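## Task

Same rack of twelve blanks in three rows of four. Press each protruding blank fully home so it latches, but leave alone the bottom-row blank that is second counting from the left as seen from the rack's front. The rack is free-standing: tilting it beyond a slight amount is a failure, and it must finish in its original place.

## Robot and tools

ROBOT. Two arms, left_arm and right_arm, each with a parallel gripper. Scene frame: origin at table-top height, halfway between the arms' nominal bases; +x points out over the table, +z up, and left_arm is on the +y side (this has nothing to do with which side of an image it appears on). Measured bases: left_arm at (+0.007, +0.260, 0) m, right_arm at (-0.011, -0.355, 0) m. A camera stand is fixed behind the arms. The fingers of a gripper point along its own +z axis and close along its own y axis. end_effector_position is the spot between the finger pads, roughly 1 cm short of the fingertips. Reported positions and orientations can be off by a few cm, more at long reach.

ACTION ROWS. Every motion command is built from rows of 14 numbers, each in [-1, 1]. The first seven belong to left_arm: dx, dy, dz, rx, ry, rz, opening; the next seven are the same for right_arm. Both arms' seven numbers must always be present. dx..rz are an offset, not a pose: they are measured from that arm's Hand target as it was when the action (or move) began, along the Hand target's own axes. Scale: 1.0 equals 0.6 m for dx/dy/dz or 180 degrees for the rotation; rx, ry, rz form a single rotation vector. Because each new action starts from the current Hand target, sending the same offset twice moves twice as far. Six zeros re-request the current Hand target. opening is absolute: +1 fully open (0.093 m), -1 closed. A 0 opening is a real command, so resend the current opening to keep a gripper unchanged.

TOOLS.
- execute_actions(actions, cameras): actions is a list of actions; each action is up to 15 rows, one row per 1/30 s step; a short action repeats its final row to fill 15 steps. Within one action every row counts from the same start pose. An empty list returns state plus all camera images. cameras: list of names, ["all"], or [].
- move(target, speed, blend, opening_speed, grip_force, blocking, cameras): target is one 14-number row or a list of up to 15 rows; every row is an offset from the Hand targets at the move's start, not from the previous row. The gripper travels a straight line, with no avoidance of obstacles or the other arm, for at most 10 s total. speed: top path speed in m/s, 0.002 to 2.9, default 0.25 (rotation up to twice that in rad/s); one value or one per target. blend: corner rounding radius in m for lists; 0 means stop at each point. opening_speed: rate of finger command change per second on the -1..+1 scale, at least 0.2. grip_force: newtons per pad, 10 to 50, stays set. blocking=false returns after about 0.5 s while motion continues. The result adds a move: line giving the ending (done, off_target, moving, held, fault) and any limits (paced = pose clipped, held = steps withheld).
- wait(seconds 0 to 10, cameras): lets time pass with commands held.
- stop(cameras): brakes a running move.
- zoom_image(camera, region): camera is cam_head_left, cam_head_right, cam_left_wrist or cam_right_wrist; region is [x0, y0, x1, y1] pixels from the top-left, at most 504 wide and 504 high, of the most recent image.
- read_manual(section): licence texts only.
- finished_scene(scene): ends the scene with the current scene number; irreversible.

CAMERAS. cam_head_left, cam_head_right, cam_high, cam_low, cam_left_wrist, cam_right_wrist, all 672x504. Wrist images can lag during motion.

RESULTS. Each arm shows end_effector_position (m) and end_effector_quat_wxyz in the scene frame, its Hand target (last commanded pose after clipping; next offsets count from it), Tool commands, grip_measured (+1 open, -1 closed; pads meet near -0.94), Joint positions (last entry = finger opening in m), Joint velocities (may be omitted when only noise), joint torques (joints 1-3 wrap at ±28 N m), and motor temperatures. MOTOR HOT appears at 75 °C; at 90 °C an over-temperature fault folds that arm away for good; at 100 °C it collapses. Pushing against something that cannot move, or holding the arm stretched, heats motors.

BEHAVIOUR. The commanded orientation is limited to 40 degrees from the measured one each step. Grippers often stop short of the Hand target because of friction and weight; waiting does not help, so check the pose and send the remaining distance as a new offset, and correct any tilt. Tiny moves may not happen or may go sideways. An arm blocked by contact keeps pressing until commanded back behind its current position; to end a push, send a target retreating past the gripper. Faster moves strike harder, and a target set deeper beyond the contact pushes harder. Keep paths away from an arm's own base (go around it) to avoid posture flips.

AVOID. Tipping or shifting the unfixed rack: push blanks slowly and straight, in short steps, and back off once one stops. Pressing the excluded blank. Any contact between the two arms or their cameras, strain on a wrist camera cable, hard impacts with fixed or heavy objects, arm fault stops, and anything falling or ending up off the table.

Each tool is called after "Emit:" as name(argument=value, ...) on one line, values as JSON.

## Session

Emit:
execute_actions(actions=[])

Emit:
zoom_image(camera="cam_head_left", region=[170, 40, 440, 200])

Emit:
zoom_image(camera="cam_head_right", region=[160, 50, 410, 150])

Emit:
zoom_image(camera="cam_high", region=[260, 50, 500, 210])

Emit:
zoom_image(camera="cam_low", region=[260, 60, 400, 200])

Scene clock: 0.00 s.
left_arm: end_effector_position=(+0.3944, +0.2656, +0.0714) grip_measured=+1.000 end_effector_quat_wxyz=(+0.505, -0.053, +0.858, +0.075) | right_arm: end_effector_position=(+0.3643, -0.3992, +0.0550) grip_measured=+1.000 end_effector_quat_wxyz=(+0.518, +0.085, +0.844, -0.110)
Joint positions: left_arm=[-0.103 1.541 0.455 0.565 -0.275 -0.069 0.093] | right_arm=[0.042 1.618 0.363 0.778 0.285 0.034 0.093]
Joint velocities: within noise
Joint torques (N m): no reading
Motor temperatures (°C): left_arm=[27 31 36 40 25 26 27] | right_arm=[25 31 35 31 28 27 26]
Heat: left arm: 40 °C; right arm: 35 °C.
Hand target: left_arm +0.3951, +0.2655, +0.0730; +0.506, -0.053, +0.858, +0.075 | right_arm +0.3686, -0.3992, +0.0633; +0.529, +0.087, +0.837, -0.109
Tool commands: left_gripper/opening=+1.0 right_gripper/opening=+1.0
camera_calibration:
cam_left_wrist: T_world_to_cam=[[0.163524, -0.983163, -0.0815553, 0.202191], [-0.796314, -0.082742, -0.599197, 0.419166], [0.58236, 0.162927, -0.796437, -0.129714], [0, 0, 0, 1]] pos_world=[0.376265, 0.254603, 0.164344]
cam_right_wrist: T_world_to_cam=[[-0.250205, -0.962886, 0.101231, -0.298688], [-0.777623, 0.137566, -0.613496, 0.409015], [0.576801, -0.232219, -0.783183, -0.175189], [0, 0, 0, 1]] pos_world=[0.344376, -0.384551, 0.14396]

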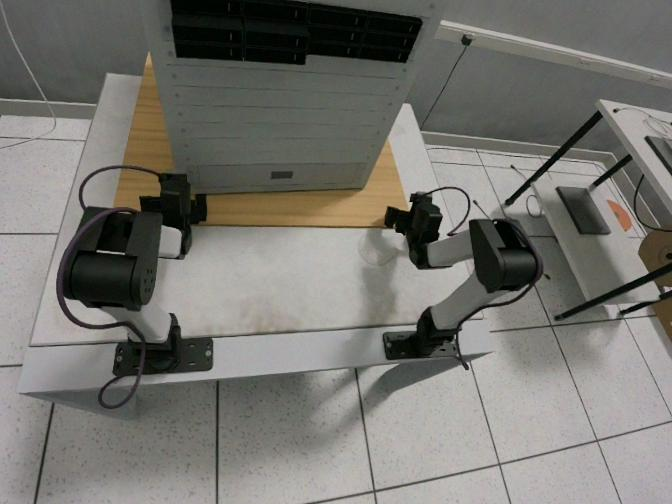

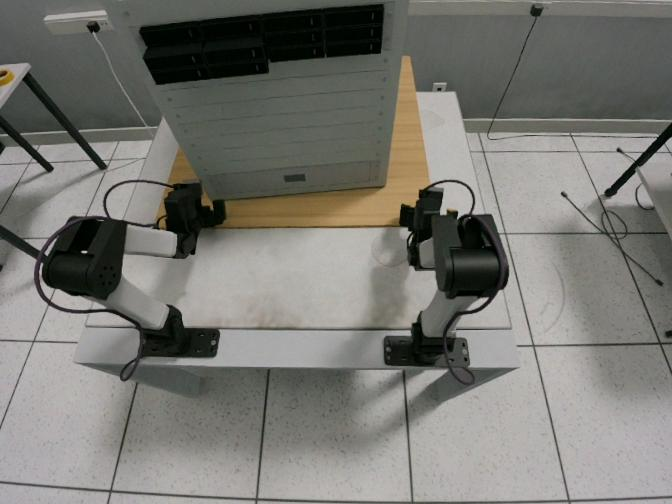

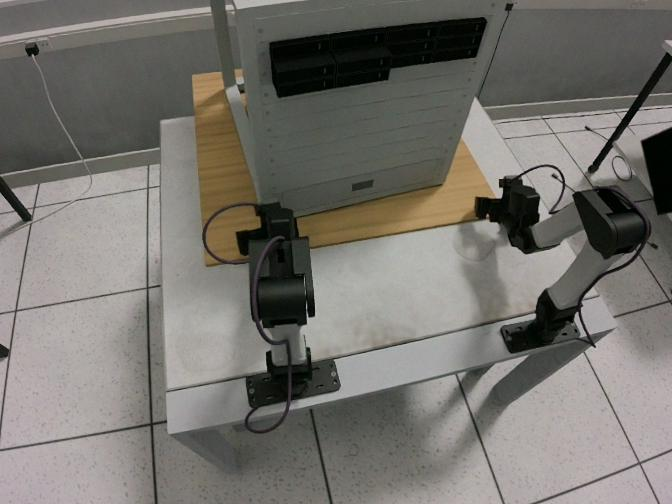

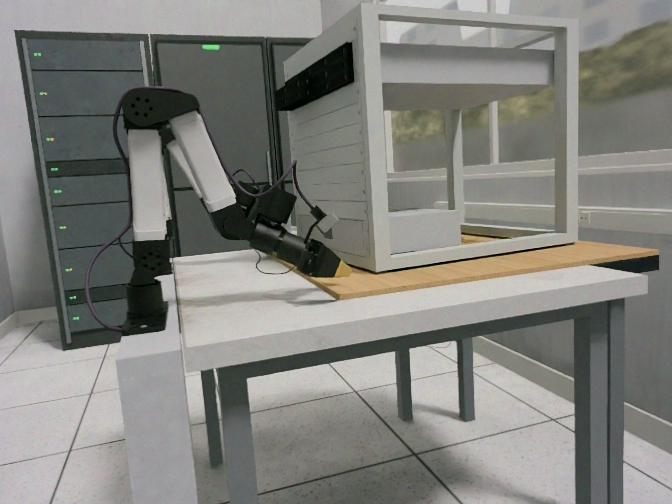

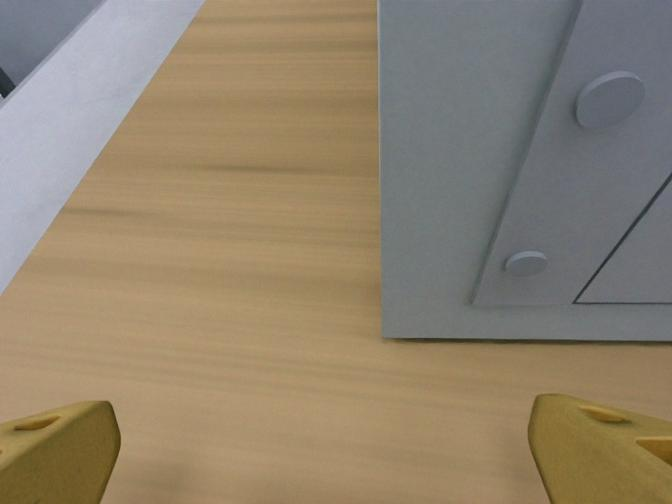

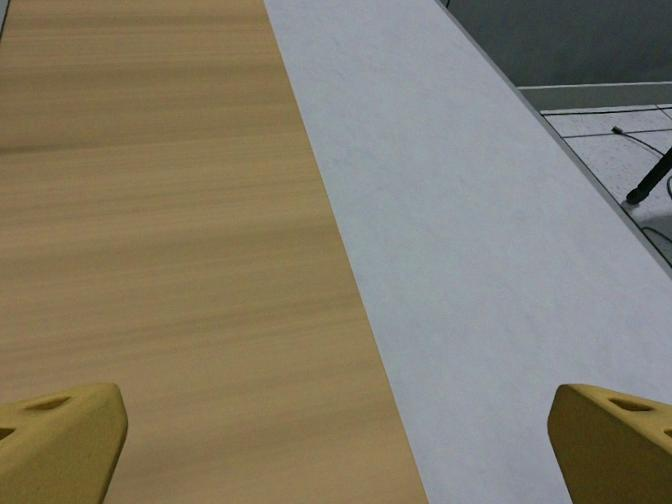

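Scaled by 1.867 from the camera's 672x504 image, which has a finer 960x720 frame.

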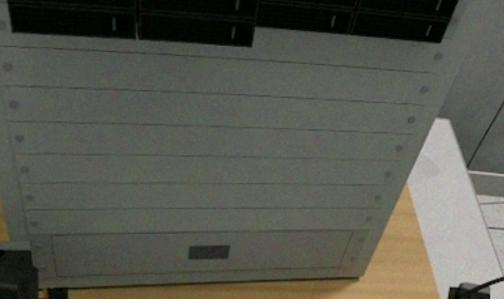

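Scaled by 2.016 from the camera's 672x504 image, which has a finer 960x720 frame.

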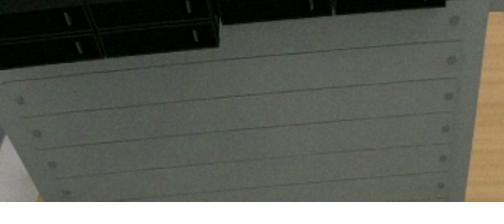

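Scaled by 2.100 from the camera's 672x504 image, which has a finer 960x720 frame.

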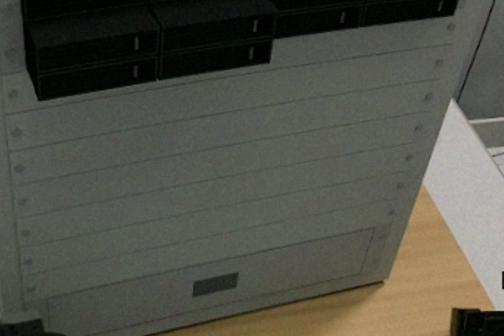

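Scaled by 3.600 from the camera's 672x504 image, which has a finer 960x720 frame.

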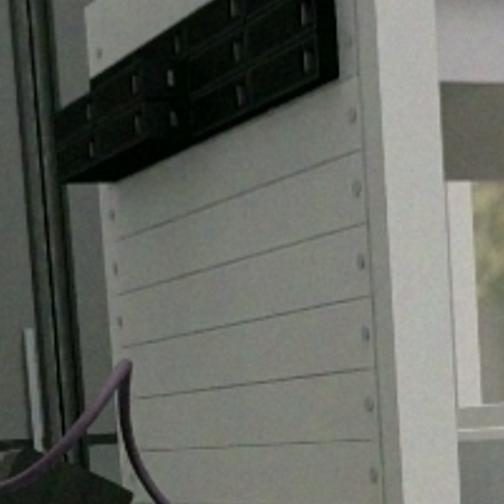

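Emit:
zoom_image(camera="cam_head_left", region=[150, 0, 440, 80])

Emit:
zoom_image(camera="cam_head_right", region=[130, 0, 400, 100])

Emit:
zoom_image(camera="cam_high", region=[250, 10, 500, 110])

Emit:
zoom_image(camera="cam_low", region=[260, 30, 370, 130])

Scaled by 1.738 from the camera's 672x504 image, which has a finer 960x720 frame.

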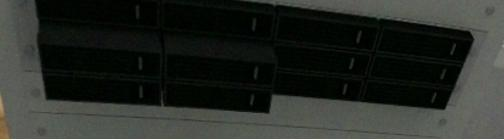

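Scaled by 1.867 from the camera's 672x504 image, which has a finer 960x720 frame.

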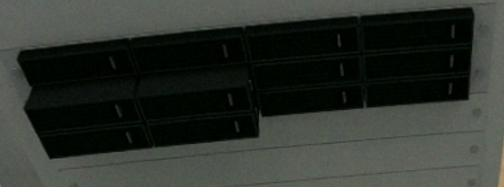

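Scaled by 2.016 from the camera's 672x504 image, which has a finer 960x720 frame.

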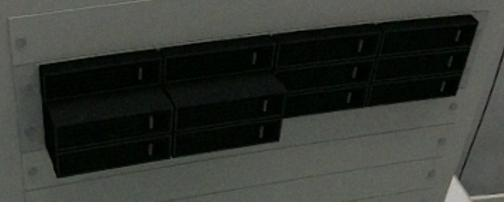

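Scaled by 4.582 from the camera's 672x504 image, which has a finer 960x720 frame.

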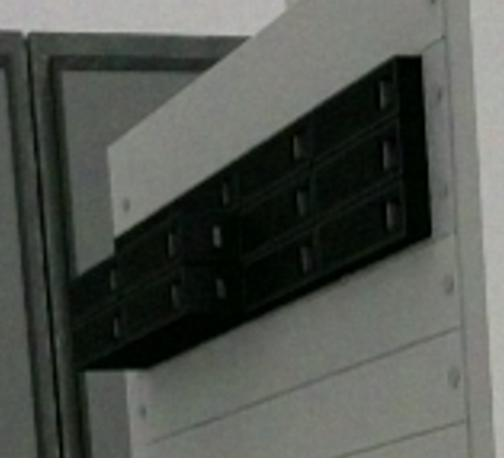

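Emit:
move(target=[[-0.0777,-0.0008,-0.2768,-0.02,-0.04,0.16,1,0,0,0,0,0,0,1],[-0.523,-0.1288,-0.4452,-0.0625,-0.1175,0.4799,1,0,0,0,0,0,0,1]], blend=[0.04,0], cameras=["cam_left_wrist","cam_low"])

Scene clock: 17.03 s.
left_arm: end_effector_position=(+0.3303, +0.1510, +0.4648) grip_measured=+1.000 end_effector_quat_wxyz=(+0.442, +0.504, +0.560, +0.487) | right_arm: end_effector_position=(+0.3642, -0.3992, +0.0549) grip_measured=+1.000 end_effector_quat_wxyz=(+0.517, +0.085, +0.844, -0.110)
Joint positions: left_arm=[-0.676 1.187 1.552 -0.555 -0.77 1.433 0.093] | right_arm=[0.042 1.618 0.363 0.777 0.285 0.034 0.093]
Joint torques (N m): left_arm=[-0.34 -2.18 8.31 1.94 0.02 0.02] | right_arm=[-0.21 -6.53 5.04 1.85 0.18 0.05]
Heat: left arm: 44 °C; right arm: 36 °C.
Hand target: left_arm +0.3299, +0.1458, +0.4696; +0.446, +0.513, +0.554, +0.481 | right_arm +0.3686, -0.3992, +0.0632; +0.529, +0.087, +0.837, -0.109
Off the commanded pose: left_arm 0.007 m, 1 deg | right_arm 0.009 m, 2 deg.
move: done
camera_calibration:
cam_left_wrist: T_world_to_cam=[[-0.135698, -0.0100351, -0.990699, 0.50655], [-0.498487, 0.864852, 0.0595182, 0.0467552], [0.856211, 0.501927, -0.122361, -0.215291], [0, 0, 0, 1]] pos_world=[0.276379, 0.0727072, 0.472713]
Images, in order (width x height): cam_low 672x504, cam_left_wrist 672x504.

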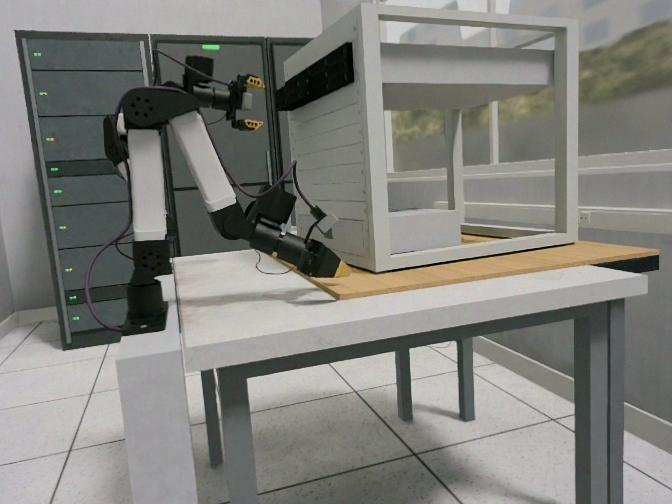

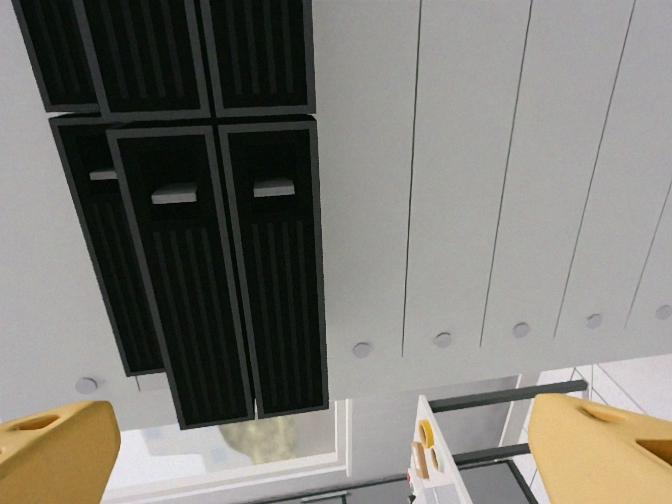

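Emit:
move(target=[0.0005,0.0047,0.0702,-0.008,0,0,1,0,0,0,0,0,0,1], speed=0.1, cameras=["cam_left_wrist"])

Scene clock: 20.17 s.
left_arm: end_effector_position=(+0.3693, +0.1513, +0.4575) grip_measured=+1.000 end_effector_quat_wxyz=(+0.441, +0.510, +0.553, +0.489) | right_arm: end_effector_position=(+0.3642, -0.3992, +0.0549) grip_measured=+1.000 end_effector_quat_wxyz=(+0.517, +0.085, +0.844, -0.110)
Joint positions: left_arm=[-0.565 1.266 1.552 -0.452 -0.652 1.48 0.093] | right_arm=[0.042 1.618 0.363 0.777 0.285 0.034 0.093]
Joint torques (N m): left_arm=[0.76 -3.3 8.23 2.32 0.05 0] | right_arm=[-0.1 -6.45 5.15 1.83 0.15 0.01]
Motor temperatures (°C): left_arm=[27 33 38 45 25 26 27] | right_arm=[25 32 36 34 28 27 26]
Heat: left arm: 45 °C; right arm: 36 °C.
Hand target: left_arm +0.3719, +0.1493, +0.4665; +0.452, +0.507, +0.548, +0.488 | right_arm +0.3686, -0.3992, +0.0632; +0.529, +0.087, +0.837, -0.109
Off the commanded pose: left_arm 0.010 m, 1 deg | right_arm 0.009 m, 2 deg.
move: done
camera_calibration:
cam_left_wrist: T_world_to_cam=[[-0.132999, 0.00657915, -0.991094, 0.501314], [-0.488899, 0.869416, 0.0713786, 0.0566767], [0.862142, 0.494038, -0.112415, -0.255387], [0, 0, 0, 1]] pos_world=[0.314563, 0.0735971, 0.464094]
Images, in order (width x height): cam_left_wrist 672x504.

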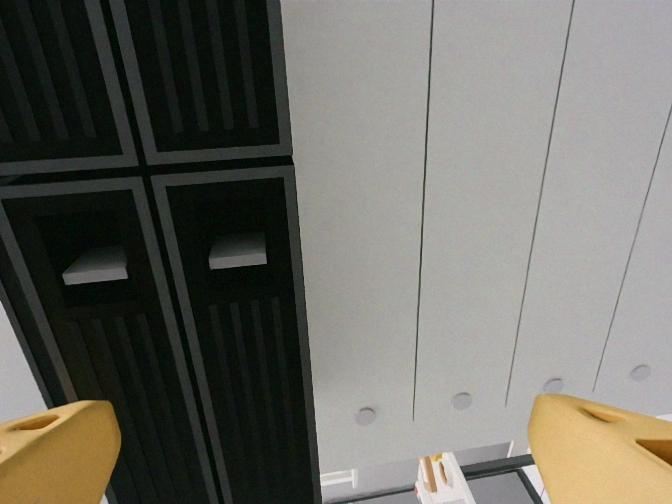

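Emit:
move(target=[0.0005,0.0185,0.1,-0.005,0,0,1,0,0,0,0,0,0,1], speed=0.05, cameras=["cam_left_wrist"])

Scene clock: 26.17 s.
left_arm: end_effector_position=(+0.4100, +0.1565, +0.4591) grip_measured=+1.000 end_effector_quat_wxyz=(+0.434, +0.517, +0.554, +0.488) | right_arm: end_effector_position=(+0.3642, -0.3992, +0.0549) grip_measured=+1.000 end_effector_quat_wxyz=(+0.517, +0.085, +0.844, -0.110)
Joint positions: left_arm=[-0.465 1.389 1.661 -0.447 -0.552 1.503 0.093] | right_arm=[0.042 1.618 0.363 0.777 0.285 0.034 0.093]
Joint torques (N m): left_arm=[3.17 -0.34 8.81 3.1 0.3 0.09] | right_arm=[-0.2 -6.8 5.04 1.9 0.19 0.03]
Heat: left arm: 45 °C; right arm: 37 °C.
Hand target: left_arm +0.4326, +0.1542, +0.4706; +0.456, +0.504, +0.544, +0.492 | right_arm +0.3686, -0.3992, +0.0632; +0.529, +0.087, +0.837, -0.109
Off the commanded pose: left_arm 0.026 m, 3 deg | right_arm 0.009 m, 2 deg.
move: off_target (left_arm)
camera_calibration:
cam_left_wrist: T_world_to_cam=[[-0.150175, 0.0180575, -0.988494, 0.512251], [-0.485991, 0.869347, 0.0897143, 0.0622576], [0.860965, 0.493872, -0.121779, -0.288047], [0, 0, 0, 1]] pos_world=[0.355182, 0.0788848, 0.465694]
Images, in order (width x height): cam_left_wrist 672x504.

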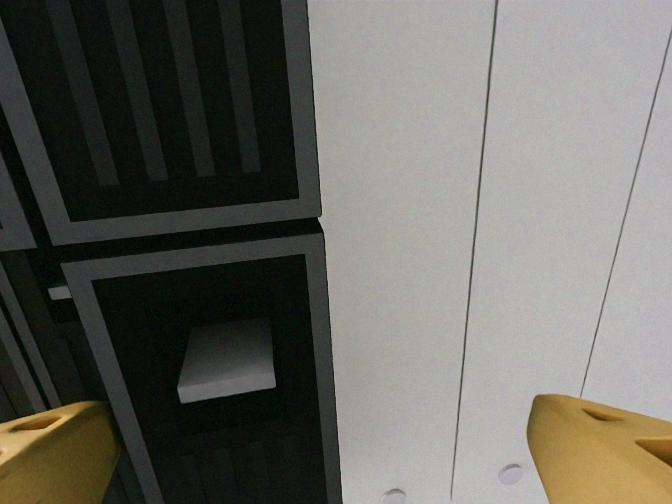

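Emit:
move(target=[[0,0.003,0.018,0,0,0,1,0,0,0,0,0,0,1],[0,-0.022,-0.15,0.01,0,0,1,0,0,0,0,0,0,1]], speed=[0.03,0.12], cameras=["cam_left_wrist"])

Emit:
zoom_image(camera="cam_left_wrist", region=[0, 0, 400, 480])

Scene clock: 29.77 s.
left_arm: end_effector_position=(+0.3439, +0.1463, +0.4755) grip_measured=+1.000 end_effector_quat_wxyz=(+0.459, +0.505, +0.547, +0.485) | right_arm: end_effector_position=(+0.3642, -0.3992, +0.0549) grip_measured=+1.000 end_effector_quat_wxyz=(+0.517, +0.085, +0.844, -0.110)
Joint positions: left_arm=[-0.635 1.221 1.582 -0.503 -0.699 1.465 0.093] | right_arm=[0.042 1.618 0.363 0.777 0.285 0.034 0.093]
Joint torques (N m): left_arm=[-0.31 -4.49 4.31 2.01 -0.25 -0.12] | right_arm=[-0.21 -6.48 5.22 1.88 0.21 0.03]
Heat: left arm: 47 °C; right arm: 37 °C.
Hand target: left_arm +0.3420, +0.1473, +0.4664; +0.448, +0.511, +0.552, +0.484 | right_arm +0.3686, -0.3992, +0.0632; +0.529, +0.087, +0.837, -0.109
Off the commanded pose: left_arm 0.009 m, 2 deg | right_arm 0.009 m, 2 deg.
move: done
camera_calibration:
cam_left_wrist: T_world_to_cam=[[-0.107794, -0.013598, -0.99408, 0.511456], [-0.471047, 0.881245, 0.039024, 0.0547401], [0.875497, 0.472465, -0.101398, -0.235628], [0, 0, 0, 1]] pos_world=[0.287209, 0.0700414, 0.4824]
Images, in order (width x height): cam_left_wrist 672x504.

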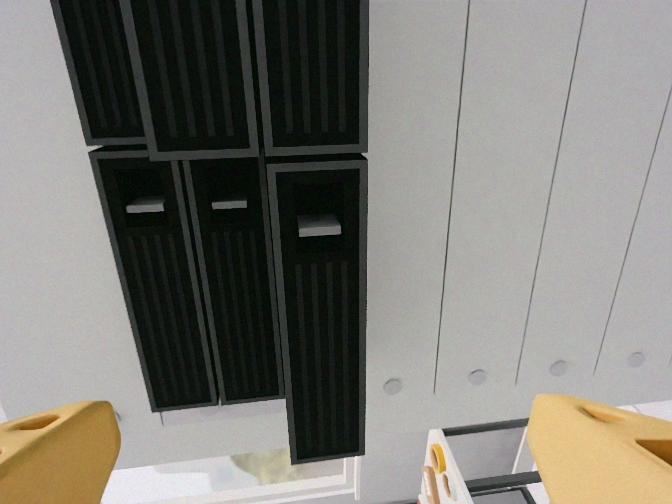

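Scaled by 1.050 from the camera's 672x504 image, which has a finer 960x720 frame.

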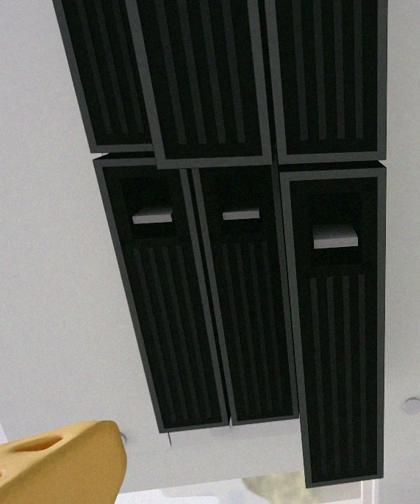

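Emit:
zoom_image(camera="cam_left_wrist", region=[130, 340, 300, 470])

Emit:
zoom_image(camera="cam_left_wrist", region=[70, 110, 270, 260])

Scaled by 2.965 from the camera's 672x504 image, which has a finer 960x720 frame.

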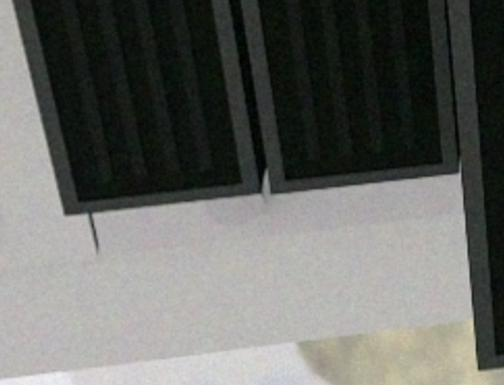

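Scaled by 2.520 from the camera's 672x504 image, which has a finer 960x720 frame.

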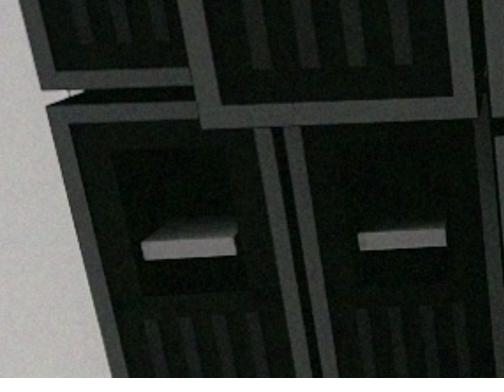

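Emit:
move(target=[0.001,-0.0372,0.0557,-0.008,0,0,1,0,0,0,0,0,0,1], speed=0.1, cameras=["cam_left_wrist"])

Scene clock: 37.17 s.
left_arm: end_effector_position=(+0.3686, +0.1530, +0.4467) grip_measured=+1.000 end_effector_quat_wxyz=(+0.456, +0.496, +0.549, +0.494) | right_arm: end_effector_position=(+0.3642, -0.3992, +0.0549) grip_measured=+1.000 end_effector_quat_wxyz=(+0.517, +0.085, +0.844, -0.110)
Joint positions: left_arm=[-0.561 1.22 1.432 -0.333 -0.649 1.487 0.093] | right_arm=[0.042 1.618 0.363 0.777 0.285 0.034 0.093]
Joint torques (N m): left_arm=[0.76 -3.81 4.94 2.32 0.06 0.01] | right_arm=[-0.05 -6.57 5.2 1.86 0.21 -0.01]
Heat: left arm: 47 °C; right arm: 37 °C.
Hand target: left_arm +0.3721, +0.1503, +0.4400; +0.455, +0.505, +0.546, +0.491 | right_arm +0.3686, -0.3992, +0.0632; +0.529, +0.087, +0.837, -0.109
Off the commanded pose: left_arm 0.008 m, 1 deg | right_arm 0.009 m, 2 deg.
move: done
camera_calibration:
cam_left_wrist: T_world_to_cam=[[-0.0950217, -0.0115832, -0.995408, 0.48118], [-0.491322, 0.870201, 0.0367754, 0.0719013], [0.865779, 0.49256, -0.0883791, -0.268624], [0, 0, 0, 1]] pos_world=[0.313618, 0.0753185, 0.452585]
Images, in order (width x height): cam_left_wrist 672x504.

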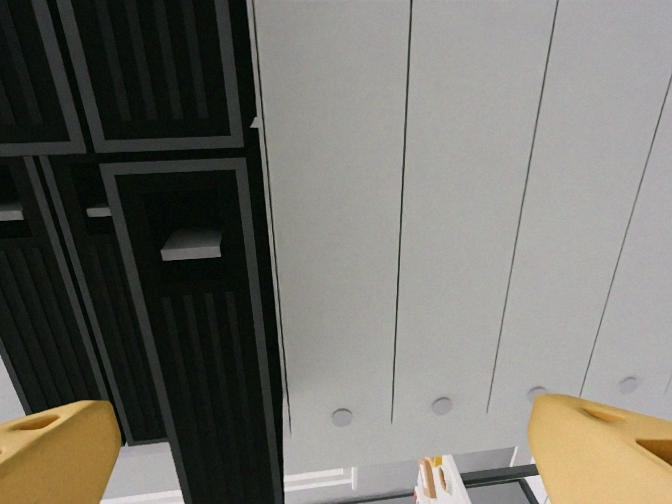

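Emit:
move(target=[0.001,-0.0255,0.0135,0,0,0,1,0,0,0,0,0,0,1], speed=0.1, cameras=["cam_left_wrist"])

Scene clock: 40.27 s.
left_arm: end_effector_position=(+0.3768, +0.1521, +0.4289) grip_measured=+1.000 end_effector_quat_wxyz=(+0.454, +0.499, +0.549, +0.493) | right_arm: end_effector_position=(+0.3642, -0.3992, +0.0549) grip_measured=+1.000 end_effector_quat_wxyz=(+0.517, +0.085, +0.844, -0.110)
Joint positions: left_arm=[-0.545 1.22 1.36 -0.264 -0.631 1.491 0.093] | right_arm=[0.042 1.618 0.363 0.777 0.285 0.034 0.093]
Joint torques (N m): left_arm=[0.88 -4.67 5.07 2.35 0.06 0] | right_arm=[-0.18 -6.6 5.01 1.9 0.2 0.02]
Heat: left arm: 47 °C; right arm: 37 °C.
Hand target: left_arm +0.3784, +0.1513, +0.4240; +0.455, +0.505, +0.545, +0.491 | right_arm +0.3686, -0.3992, +0.0632; +0.529, +0.087, +0.837, -0.109
Off the commanded pose: left_arm 0.005 m, 1 deg | right_arm 0.009 m, 2 deg.
move: done
camera_calibration:
cam_left_wrist: T_world_to_cam=[[-0.100061, -0.00760382, -0.994952, 0.46535], [-0.489629, 0.87089, 0.0425859, 0.0740272], [0.86617, 0.491419, -0.0908656, -0.275827], [0, 0, 0, 1]] pos_world=[0.321722, 0.0746153, 0.434785]
Images, in order (width x height): cam_left_wrist 672x504.

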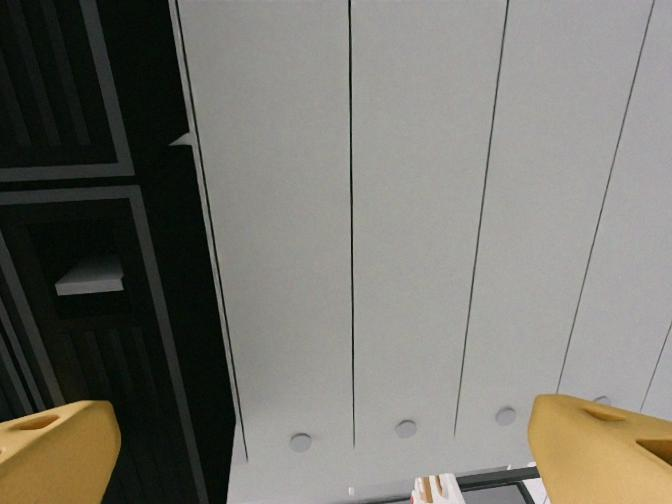

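Emit:
move(target=[[0,0.018,0.1017,-0.006,0,0,1,0,0,0,0,0,0,1],[0,0.021,0.123,-0.006,0,0,1,0,0,0,0,0,0,1]], speed=[0.05,0.03], cameras=["cam_left_wrist"])

Scene clock: 44.07 s.
left_arm: end_effector_position=(+0.4152, +0.1571, +0.4246) grip_measured=+1.000 end_effector_quat_wxyz=(+0.445, +0.512, +0.548, +0.490) | right_arm: end_effector_position=(+0.3642, -0.3992, +0.0549) grip_measured=+1.000 end_effector_quat_wxyz=(+0.517, +0.085, +0.844, -0.110)
Joint positions: left_arm=[-0.45 1.333 1.442 -0.253 -0.53 1.511 0.093] | right_arm=[0.042 1.618 0.363 0.777 0.285 0.034 0.093]
Joint torques (N m): left_arm=[5.2 3.79 9.63 3.32 0.44 0.11] | right_arm=[-0.03 -6.61 5.09 1.81 0.26 0.07]
Heat: left arm: 48 °C; right arm: 37 °C.
Hand target: left_arm +0.4530, +0.1570, +0.4286; +0.459, +0.501, +0.541, +0.496 | right_arm +0.3686, -0.3992, +0.0632; +0.529, +0.087, +0.837, -0.109
Off the commanded pose: left_arm 0.038 m, 2 deg | right_arm 0.009 m, 2 deg.
move: off_target (left_arm)
camera_calibration:
cam_left_wrist: T_world_to_cam=[[-0.125807, 0.011303, -0.99199, 0.47138], [-0.480924, 0.873887, 0.0709493, 0.072595], [0.867689, 0.485998, -0.104505, -0.305903], [0, 0, 0, 1]] pos_world=[0.359644, 0.0799002, 0.430485]
Images, in order (width x height): cam_left_wrist 672x504.

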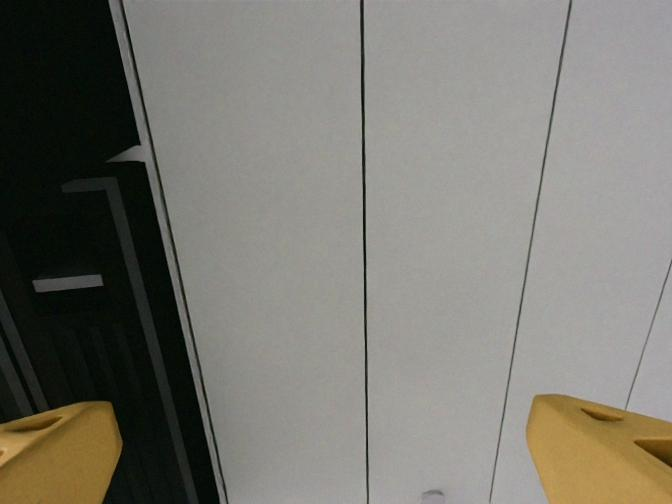

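Emit:
move(target=[[0,-0.024,-0.184,0,0,0,1,0,0,0,0,0,0,1],[-0.174,0.041,-0.184,0,0,0,1,0,0,0,0,0,0,1]], speed=0.15, blend=[0.02,0], cameras=["cam_left_wrist"])

Scene clock: 49.17 s.
left_arm: end_effector_position=(+0.3526, +0.0455, +0.4595) grip_measured=+1.000 end_effector_quat_wxyz=(+0.462, +0.504, +0.537, +0.495) | right_arm: end_effector_position=(+0.3642, -0.3992, +0.0549) grip_measured=+1.000 end_effector_quat_wxyz=(+0.517, +0.085, +0.844, -0.110)
Joint positions: left_arm=[-0.902 1.445 1.652 -0.355 -0.965 1.451 0.093] | right_arm=[0.042 1.618 0.363 0.777 0.285 0.034 0.093]
Joint torques (N m): left_arm=[-0.06 -4.63 8.64 1.87 -0.27 -0.11] | right_arm=[0.05 -6.5 4.96 1.85 0.2 0.06]
Heat: left arm: 49 °C; right arm: 37 °C.
Hand target: left_arm +0.3534, +0.0446, +0.4627; +0.459, +0.500, +0.541, +0.496 | right_arm +0.3686, -0.3992, +0.0632; +0.529, +0.087, +0.837, -0.109
Off the commanded pose: left_arm 0.003 m, 1 deg | right_arm 0.009 m, 2 deg.
move: done
camera_calibration:
cam_left_wrist: T_world_to_cam=[[-0.0846744, 0.00476402, -0.996397, 0.487174], [-0.46935, 0.88191, 0.0441023, 0.145471], [0.878943, 0.471394, -0.0724392, -0.211789], [0, 0, 0, 1]] pos_world=[0.295678, -0.0307776, 0.463662]
Images, in order (width x height): cam_left_wrist 672x504.

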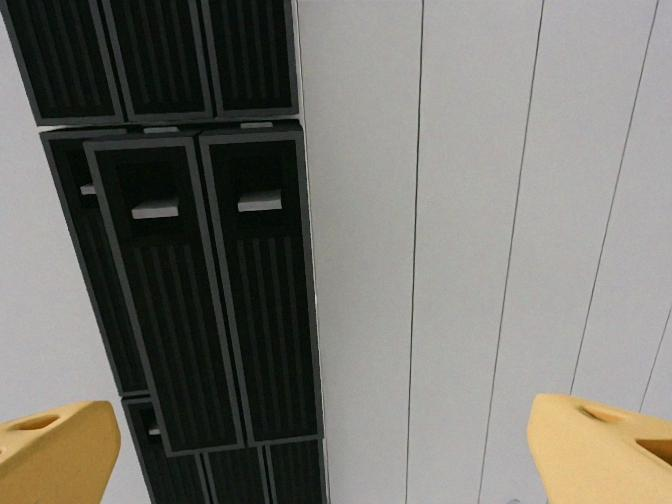

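Emit:
move(target=[0,0.0126,0.0493,0.006,0,0,1,0,0,0,0,0,0,1], speed=0.1, cameras=["cam_left_wrist"])

Scene clock: 54.50 s.
left_arm: end_effector_position=(+0.3802, +0.0507, +0.4661) grip_measured=+1.000 end_effector_quat_wxyz=(+0.452, +0.501, +0.546, +0.497) | right_arm: end_effector_position=(+0.3642, -0.3992, +0.0549) grip_measured=+1.000 end_effector_quat_wxyz=(+0.517, +0.085, +0.844, -0.110)
Joint positions: left_arm=[-0.828 1.527 1.77 -0.403 -0.913 1.447 0.093] | right_arm=[0.042 1.618 0.363 0.777 0.285 0.034 0.093]
Joint torques (N m): left_arm=[0.61 -5.22 8.55 1.88 0.02 -0.13] | right_arm=[-0.1 -6.58 5.09 1.85 0.2 0.03]
Heat: left arm: 48 °C; right arm: 37 °C.
Hand target: left_arm +0.3836, +0.0470, +0.4676; +0.455, +0.505, +0.546, +0.491 | right_arm +0.3686, -0.3992, +0.0632; +0.529, +0.087, +0.837, -0.109
Off the commanded pose: left_arm 0.005 m, 1 deg | right_arm 0.009 m, 2 deg.
move: done
camera_calibration:
cam_left_wrist: T_world_to_cam=[[-0.0985766, 0.00276626, -0.995126, 0.500811], [-0.490024, 0.870218, 0.0509606, 0.158859], [0.866117, 0.492659, -0.0844276, -0.228616], [0, 0, 0, 1]] pos_world=[0.325221, -0.0269974, 0.470973]
Images, in order (width x height): cam_left_wrist 672x504.

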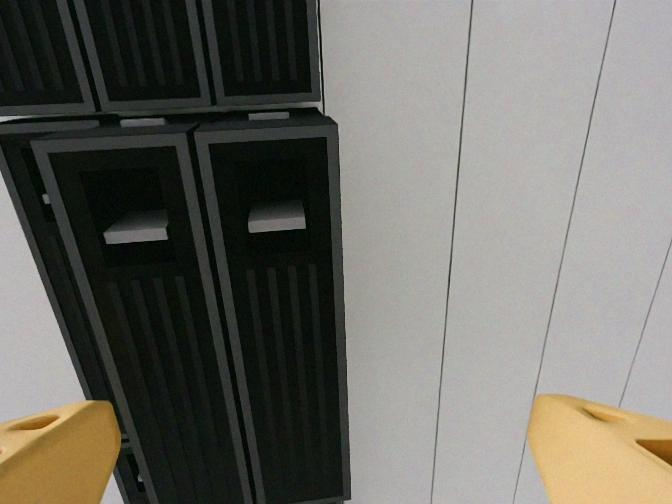

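Emit:
move(target=[0,-0.0125,0.0117,0,0,0,1,0,0,0,0,0,0,1], speed=0.1, cameras=["cam_left_wrist"])

Scene clock: 59.07 s.
left_arm: end_effector_position=(+0.3834, +0.0532, +0.4671) grip_measured=+1.000 end_effector_quat_wxyz=(+0.455, +0.499, +0.547, +0.495) | right_arm: end_effector_position=(+0.3642, -0.3992, +0.0549) grip_measured=+1.000 end_effector_quat_wxyz=(+0.517, +0.085, +0.844, -0.110)
Joint positions: left_arm=[-0.814 1.527 1.77 -0.396 -0.898 1.447 0.093] | right_arm=[0.042 1.618 0.363 0.777 0.285 0.034 0.093]
Joint torques (N m): left_arm=[0.77 -5.35 5.59 2.18 0.01 -0.1] | right_arm=[-0.06 -6.56 5.03 1.9 0.18 0.05]
Heat: left arm: 47 °C; right arm: 37 °C.
Hand target: left_arm +0.3897, +0.0474, +0.4593; +0.454, +0.505, +0.546, +0.491 | right_arm +0.3686, -0.3992, +0.0632; +0.529, +0.087, +0.837, -0.109
Off the commanded pose: left_arm 0.012 m, 1 deg | right_arm 0.009 m, 2 deg.
move: off_target (left_arm)
camera_calibration:
cam_left_wrist: T_world_to_cam=[[-0.0951462, -0.00425039, -0.995454, 0.501365], [-0.489304, 0.87105, 0.0430488, 0.161554], [0.866908, 0.491175, -0.0849569, -0.232509], [0, 0, 0, 1]] pos_world=[0.328316, -0.0243882, 0.472378]
Images, in order (width x height): cam_left_wrist 672x504.

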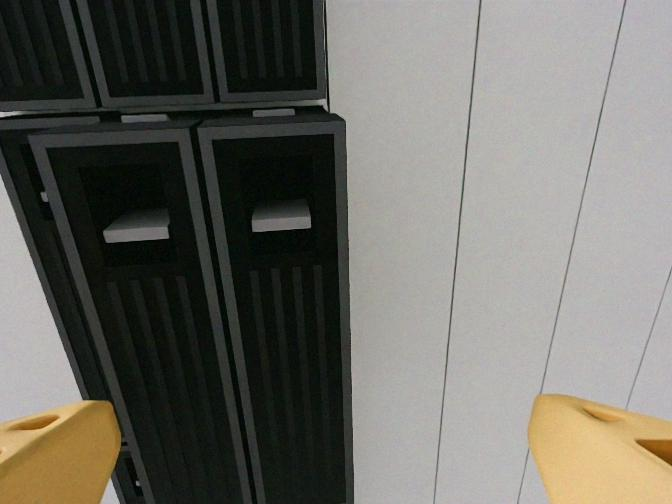

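Emit:
move(target=[0,-0.0233,-0.0232,0,0,0,1,0,0,0,0,0,0,1], speed=0.1, cameras=["cam_left_wrist"])

Scene clock: 61.60 s.
left_arm: end_effector_position=(+0.3803, +0.0411, +0.4421) grip_measured=+1.000 end_effector_quat_wxyz=(+0.448, +0.515, +0.542, +0.490) | right_arm: end_effector_position=(+0.3642, -0.3992, +0.0549) grip_measured=+1.000 end_effector_quat_wxyz=(+0.517, +0.085, +0.844, -0.110)
Joint positions: left_arm=[-0.841 1.515 1.678 -0.357 -0.905 1.438 0.093] | right_arm=[0.042 1.618 0.363 0.777 0.285 0.034 0.093]
Joint torques (N m): left_arm=[-0.24 -9.61 5.01 2.18 -0.29 -0.12] | right_arm=[-0.08 -6.61 5.09 1.92 0.16 0.03]
Heat: left arm: 48 °C; right arm: 37 °C.
Hand target: left_arm +0.3744, +0.0464, +0.4471; +0.455, +0.505, +0.546, +0.491 | right_arm +0.3686, -0.3992, +0.0632; +0.529, +0.087, +0.837, -0.109
Off the commanded pose: left_arm 0.009 m, 1 deg | right_arm 0.009 m, 2 deg.
move: done
camera_calibration:
cam_left_wrist: T_world_to_cam=[[-0.120316, 0.0189299, -0.992555, 0.483478], [-0.470607, 0.87925, 0.073815, 0.150597], [0.874101, 0.475985, -0.096879, -0.222837], [0, 0, 0, 1]] pos_world=[0.323824, -0.0354978, 0.447174]
Images, in order (width x height): cam_left_wrist 672x504.

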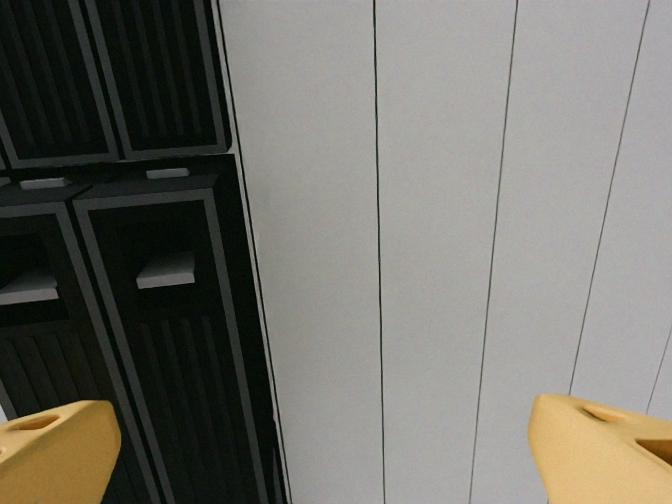

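Emit:
move(target=[0,0.0155,0.002,0,0,0,1,0,0,0,0,0,0,1], speed=0.1, cameras=["cam_left_wrist"])

Scene clock: 64.33 s.
left_arm: end_effector_position=(+0.3800, +0.0415, +0.4440) grip_measured=+1.000 end_effector_quat_wxyz=(+0.449, +0.514, +0.542, +0.490) | right_arm: end_effector_position=(+0.3642, -0.3992, +0.0549) grip_measured=+1.000 end_effector_quat_wxyz=(+0.517, +0.085, +0.844, -0.110)
Joint positions: left_arm=[-0.841 1.515 1.685 -0.361 -0.905 1.438 0.093] | right_arm=[0.042 1.618 0.363 0.777 0.285 0.034 0.093]
Joint torques (N m): left_arm=[0.24 -7.8 8.76 1.89 -0.25 -0.09] | right_arm=[-0.13 -6.75 5 1.85 0.17 0.04]
Heat: left arm: 47 °C; right arm: 37 °C.
Hand target: left_arm +0.3766, +0.0465, +0.4561; +0.454, +0.505, +0.546, +0.491 | right_arm +0.3686, -0.3992, +0.0632; +0.529, +0.087, +0.837, -0.109
Off the commanded pose: left_arm 0.014 m, 1 deg | right_arm 0.009 m, 2 deg.
move: off_target (left_arm)
camera_calibration:
cam_left_wrist: T_world_to_cam=[[-0.118556, 0.016938, -0.992803, 0.484879], [-0.470673, 0.879429, 0.0712092, 0.151017], [0.874306, 0.475728, -0.0962891, -0.222871], [0, 0, 0, 1]] pos_world=[0.323422, -0.0349953, 0.449175]
Images, in order (width x height): cam_left_wrist 672x504.

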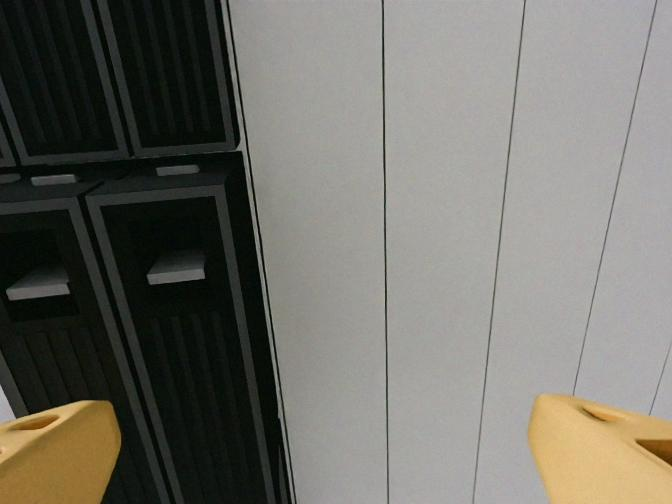

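Emit:
move(target=[0,0.0125,0.0,0,0,0,1,0,0,0,0,0,0,1], speed=0.1, cameras=["cam_left_wrist"])

Scene clock: 66.63 s.
left_arm: end_effector_position=(+0.3769, +0.0450, +0.4585) grip_measured=+1.000 end_effector_quat_wxyz=(+0.455, +0.508, +0.543, +0.490) | right_arm: end_effector_position=(+0.3642, -0.3992, +0.0549) grip_measured=+1.000 end_effector_quat_wxyz=(+0.517, +0.085, +0.844, -0.110)
Joint positions: left_arm=[-0.841 1.515 1.734 -0.392 -0.905 1.438 0.093] | right_arm=[0.042 1.618 0.363 0.777 0.285 0.034 0.093]
Joint torques (N m): left_arm=[0.4 -6.06 8.54 1.9 -0.22 -0.08] | right_arm=[-0.13 -6.57 5.27 1.88 0.12 0.06]
Heat: left arm: 47 °C; right arm: 37 °C.
Hand target: left_arm +0.3774, +0.0466, +0.4636; +0.455, +0.505, +0.546, +0.491 | right_arm +0.3686, -0.3992, +0.0632; +0.529, +0.087, +0.837, -0.109
Off the commanded pose: left_arm 0.005 m, 1 deg | right_arm 0.009 m, 2 deg.
move: done
camera_calibration:
cam_left_wrist: T_world_to_cam=[[-0.106482, 0.00338976, -0.994309, 0.495554], [-0.471489, 0.880248, 0.0534935, 0.153911], [0.87542, 0.474502, -0.0921326, -0.222719], [0, 0, 0, 1]] pos_world=[0.320308, -0.0314793, 0.46398]
Images, in order (width x height): cam_left_wrist 672x504.

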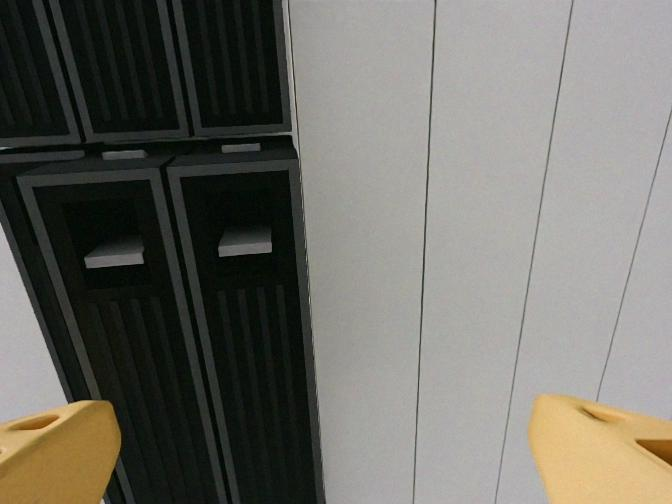

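Emit:
move(target=[0,0.004,0.055,-0.004,0,0,1,0,0,0,0,0,0,1], speed=0.05, cameras=["cam_left_wrist"])

Scene clock: 70.00 s.
left_arm: end_effector_position=(+0.4053, +0.0531, +0.4563) grip_measured=+1.000 end_effector_quat_wxyz=(+0.448, +0.504, +0.546, +0.497) | right_arm: end_effector_position=(+0.3642, -0.3992, +0.0549) grip_measured=+1.000 end_effector_quat_wxyz=(+0.517, +0.085, +0.844, -0.110)
Joint positions: left_arm=[-0.765 1.57 1.772 -0.36 -0.852 1.463 0.093] | right_arm=[0.042 1.618 0.363 0.777 0.285 0.034 0.093]
Joint torques (N m): left_arm=[0.76 -5.65 8.73 2.21 0.02 0.01] | right_arm=[-0.4 -6.71 4.96 1.9 0.2 0.06]
Heat: left arm: 47 °C; right arm: 37 °C.
Hand target: left_arm +0.4104, +0.0491, +0.4624; +0.457, +0.502, +0.542, +0.494 | right_arm +0.3686, -0.3992, +0.0632; +0.529, +0.087, +0.837, -0.109
Off the commanded pose: left_arm 0.009 m, 1 deg | right_arm 0.009 m, 2 deg.
move: done
camera_calibration:
cam_left_wrist: T_world_to_cam=[[-0.10531, 0.0101244, -0.994388, 0.495525], [-0.490214, 0.869481, 0.0607684, 0.165119], [0.865217, 0.493863, -0.0866018, -0.251038], [0, 0, 0, 1]] pos_world=[0.35033, -0.0246066, 0.46097]
Images, in order (width x height): cam_left_wrist 672x504.

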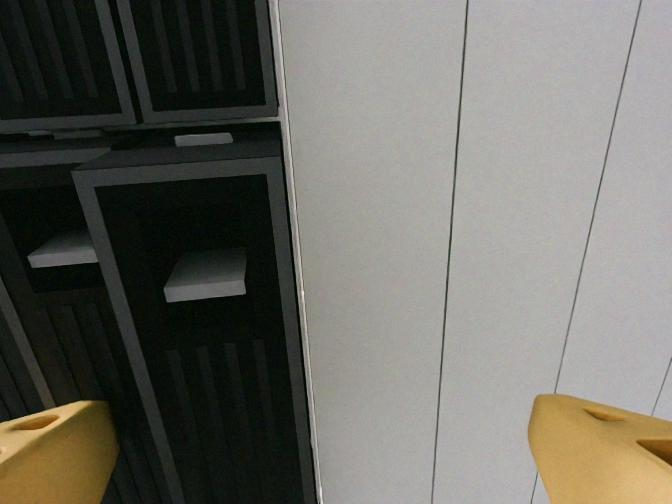

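Emit:
move(target=[[0,0.007,0.064,-0.004,0,0,1,0,0,0,0,0,0,1],[0,0.0085,0.082,-0.004,0,0,1,0,0,0,0,0,0,1]], speed=[0.05,0.03], cameras=["cam_left_wrist"])

Scene clock: 73.20 s.
left_arm: end_effector_position=(+0.4240, +0.0551, +0.4581) grip_measured=+1.000 end_effector_quat_wxyz=(+0.437, +0.511, +0.546, +0.500) | right_arm: end_effector_position=(+0.3642, -0.3992, +0.0549) grip_measured=+1.000 end_effector_quat_wxyz=(+0.517, +0.085, +0.844, -0.110)
Joint positions: left_arm=[-0.724 1.633 1.86 -0.401 -0.817 1.477 0.093] | right_arm=[0.042 1.618 0.363 0.777 0.285 0.034 0.093]
Joint torques (N m): left_arm=[6.04 -1.59 9.14 3.12 0.63 0.18] | right_arm=[-0.01 -6.45 4.9 1.87 0.19 0.08]
Heat: left arm: 48 °C; right arm: 37 °C.
Hand target: left_arm +0.4597, +0.0530, +0.4631; +0.461, +0.499, +0.539, +0.498 | right_arm +0.3686, -0.3992, +0.0632; +0.529, +0.087, +0.837, -0.109
Off the commanded pose: left_arm 0.036 m, 3 deg | right_arm 0.009 m, 2 deg.
move: off_target (left_arm)
camera_calibration:
cam_left_wrist: T_world_to_cam=[[-0.121438, 0.0288461, -0.99218, 0.504088], [-0.493787, 0.86536, 0.085596, 0.162854], [0.861062, 0.50032, -0.0908434, -0.264701], [0, 0, 0, 1]] pos_world=[0.369555, -0.0230334, 0.46216]
Images, in order (width x height): cam_left_wrist 672x504.

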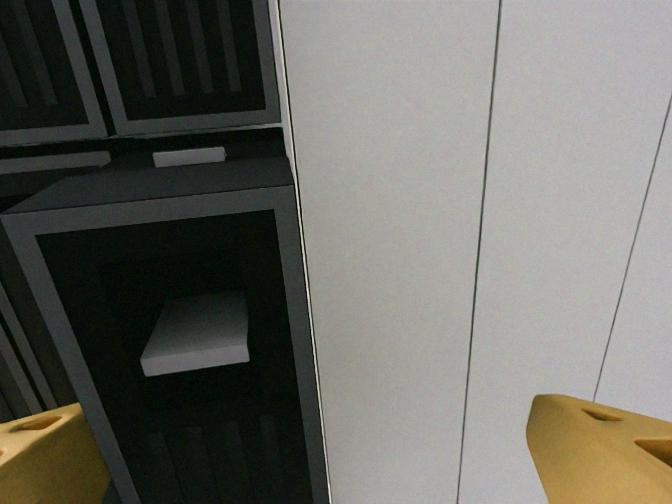

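Emit:
move(target=[0,-0.01,-0.2,0,0,0,1,0,0,0,0,0,0,1], speed=0.1, cameras=["cam_left_wrist"])

Emit:
zoom_image(camera="cam_left_wrist", region=[0, 60, 400, 500])

Scene clock: 76.37 s.
left_arm: end_effector_position=(+0.3449, +0.0371, +0.4682) grip_measured=+1.000 end_effector_quat_wxyz=(+0.466, +0.500, +0.536, +0.495) | right_arm: end_effector_position=(+0.3642, -0.3992, +0.0549) grip_measured=+1.000 end_effector_quat_wxyz=(+0.517, +0.085, +0.844, -0.110)
Joint positions: left_arm=[-0.942 1.464 1.697 -0.373 -1.005 1.448 0.093] | right_arm=[0.042 1.618 0.363 0.777 0.285 0.034 0.093]
Joint torques (N m): left_arm=[-0.1 -8.57 4.79 1.83 -0.28 -0.12] | right_arm=[0.06 -6.61 5.07 1.86 0.17 0.08]
Heat: left arm: 49 °C; right arm: 37 °C.
Hand target: left_arm +0.3399, +0.0436, +0.4668; +0.461, +0.499, +0.539, +0.498 | right_arm +0.3686, -0.3992, +0.0632; +0.529, +0.087, +0.837, -0.109
Off the commanded pose: left_arm 0.008 m, 1 deg | right_arm 0.009 m, 2 deg.
move: done
camera_calibration:
cam_left_wrist: T_world_to_cam=[[-0.0746156, -0.00227556, -0.99721, 0.492441], [-0.470337, 0.881863, 0.0331803, 0.154311], [0.879327, 0.4715, -0.066871, -0.203162], [0, 0, 0, 1]] pos_world=[0.287967, -0.03917, 0.472361]
Images, in order (width x height): cam_left_wrist 672x504.

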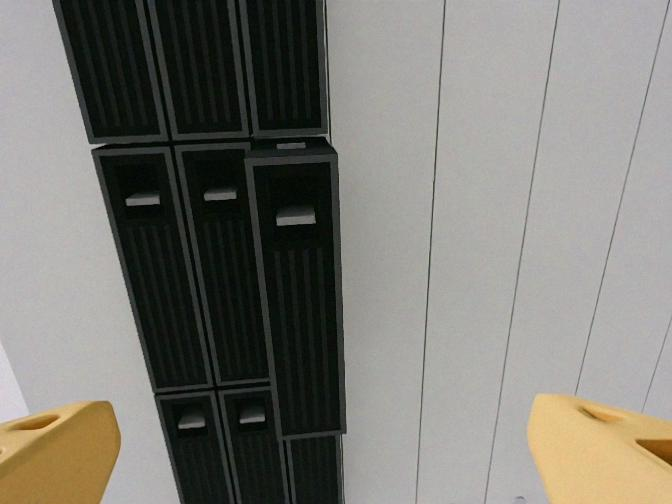

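Scaled by 1.145 from the camera's 672x504 image, which has a finer 960x720 frame.

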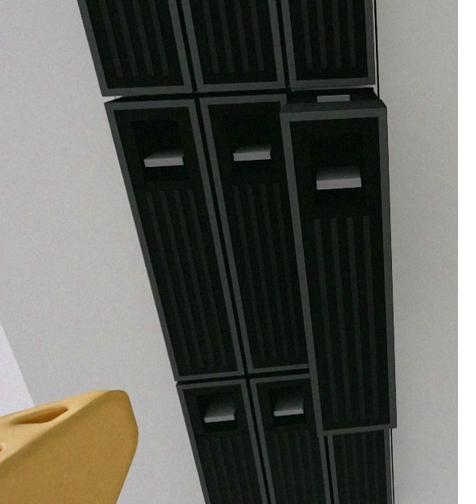

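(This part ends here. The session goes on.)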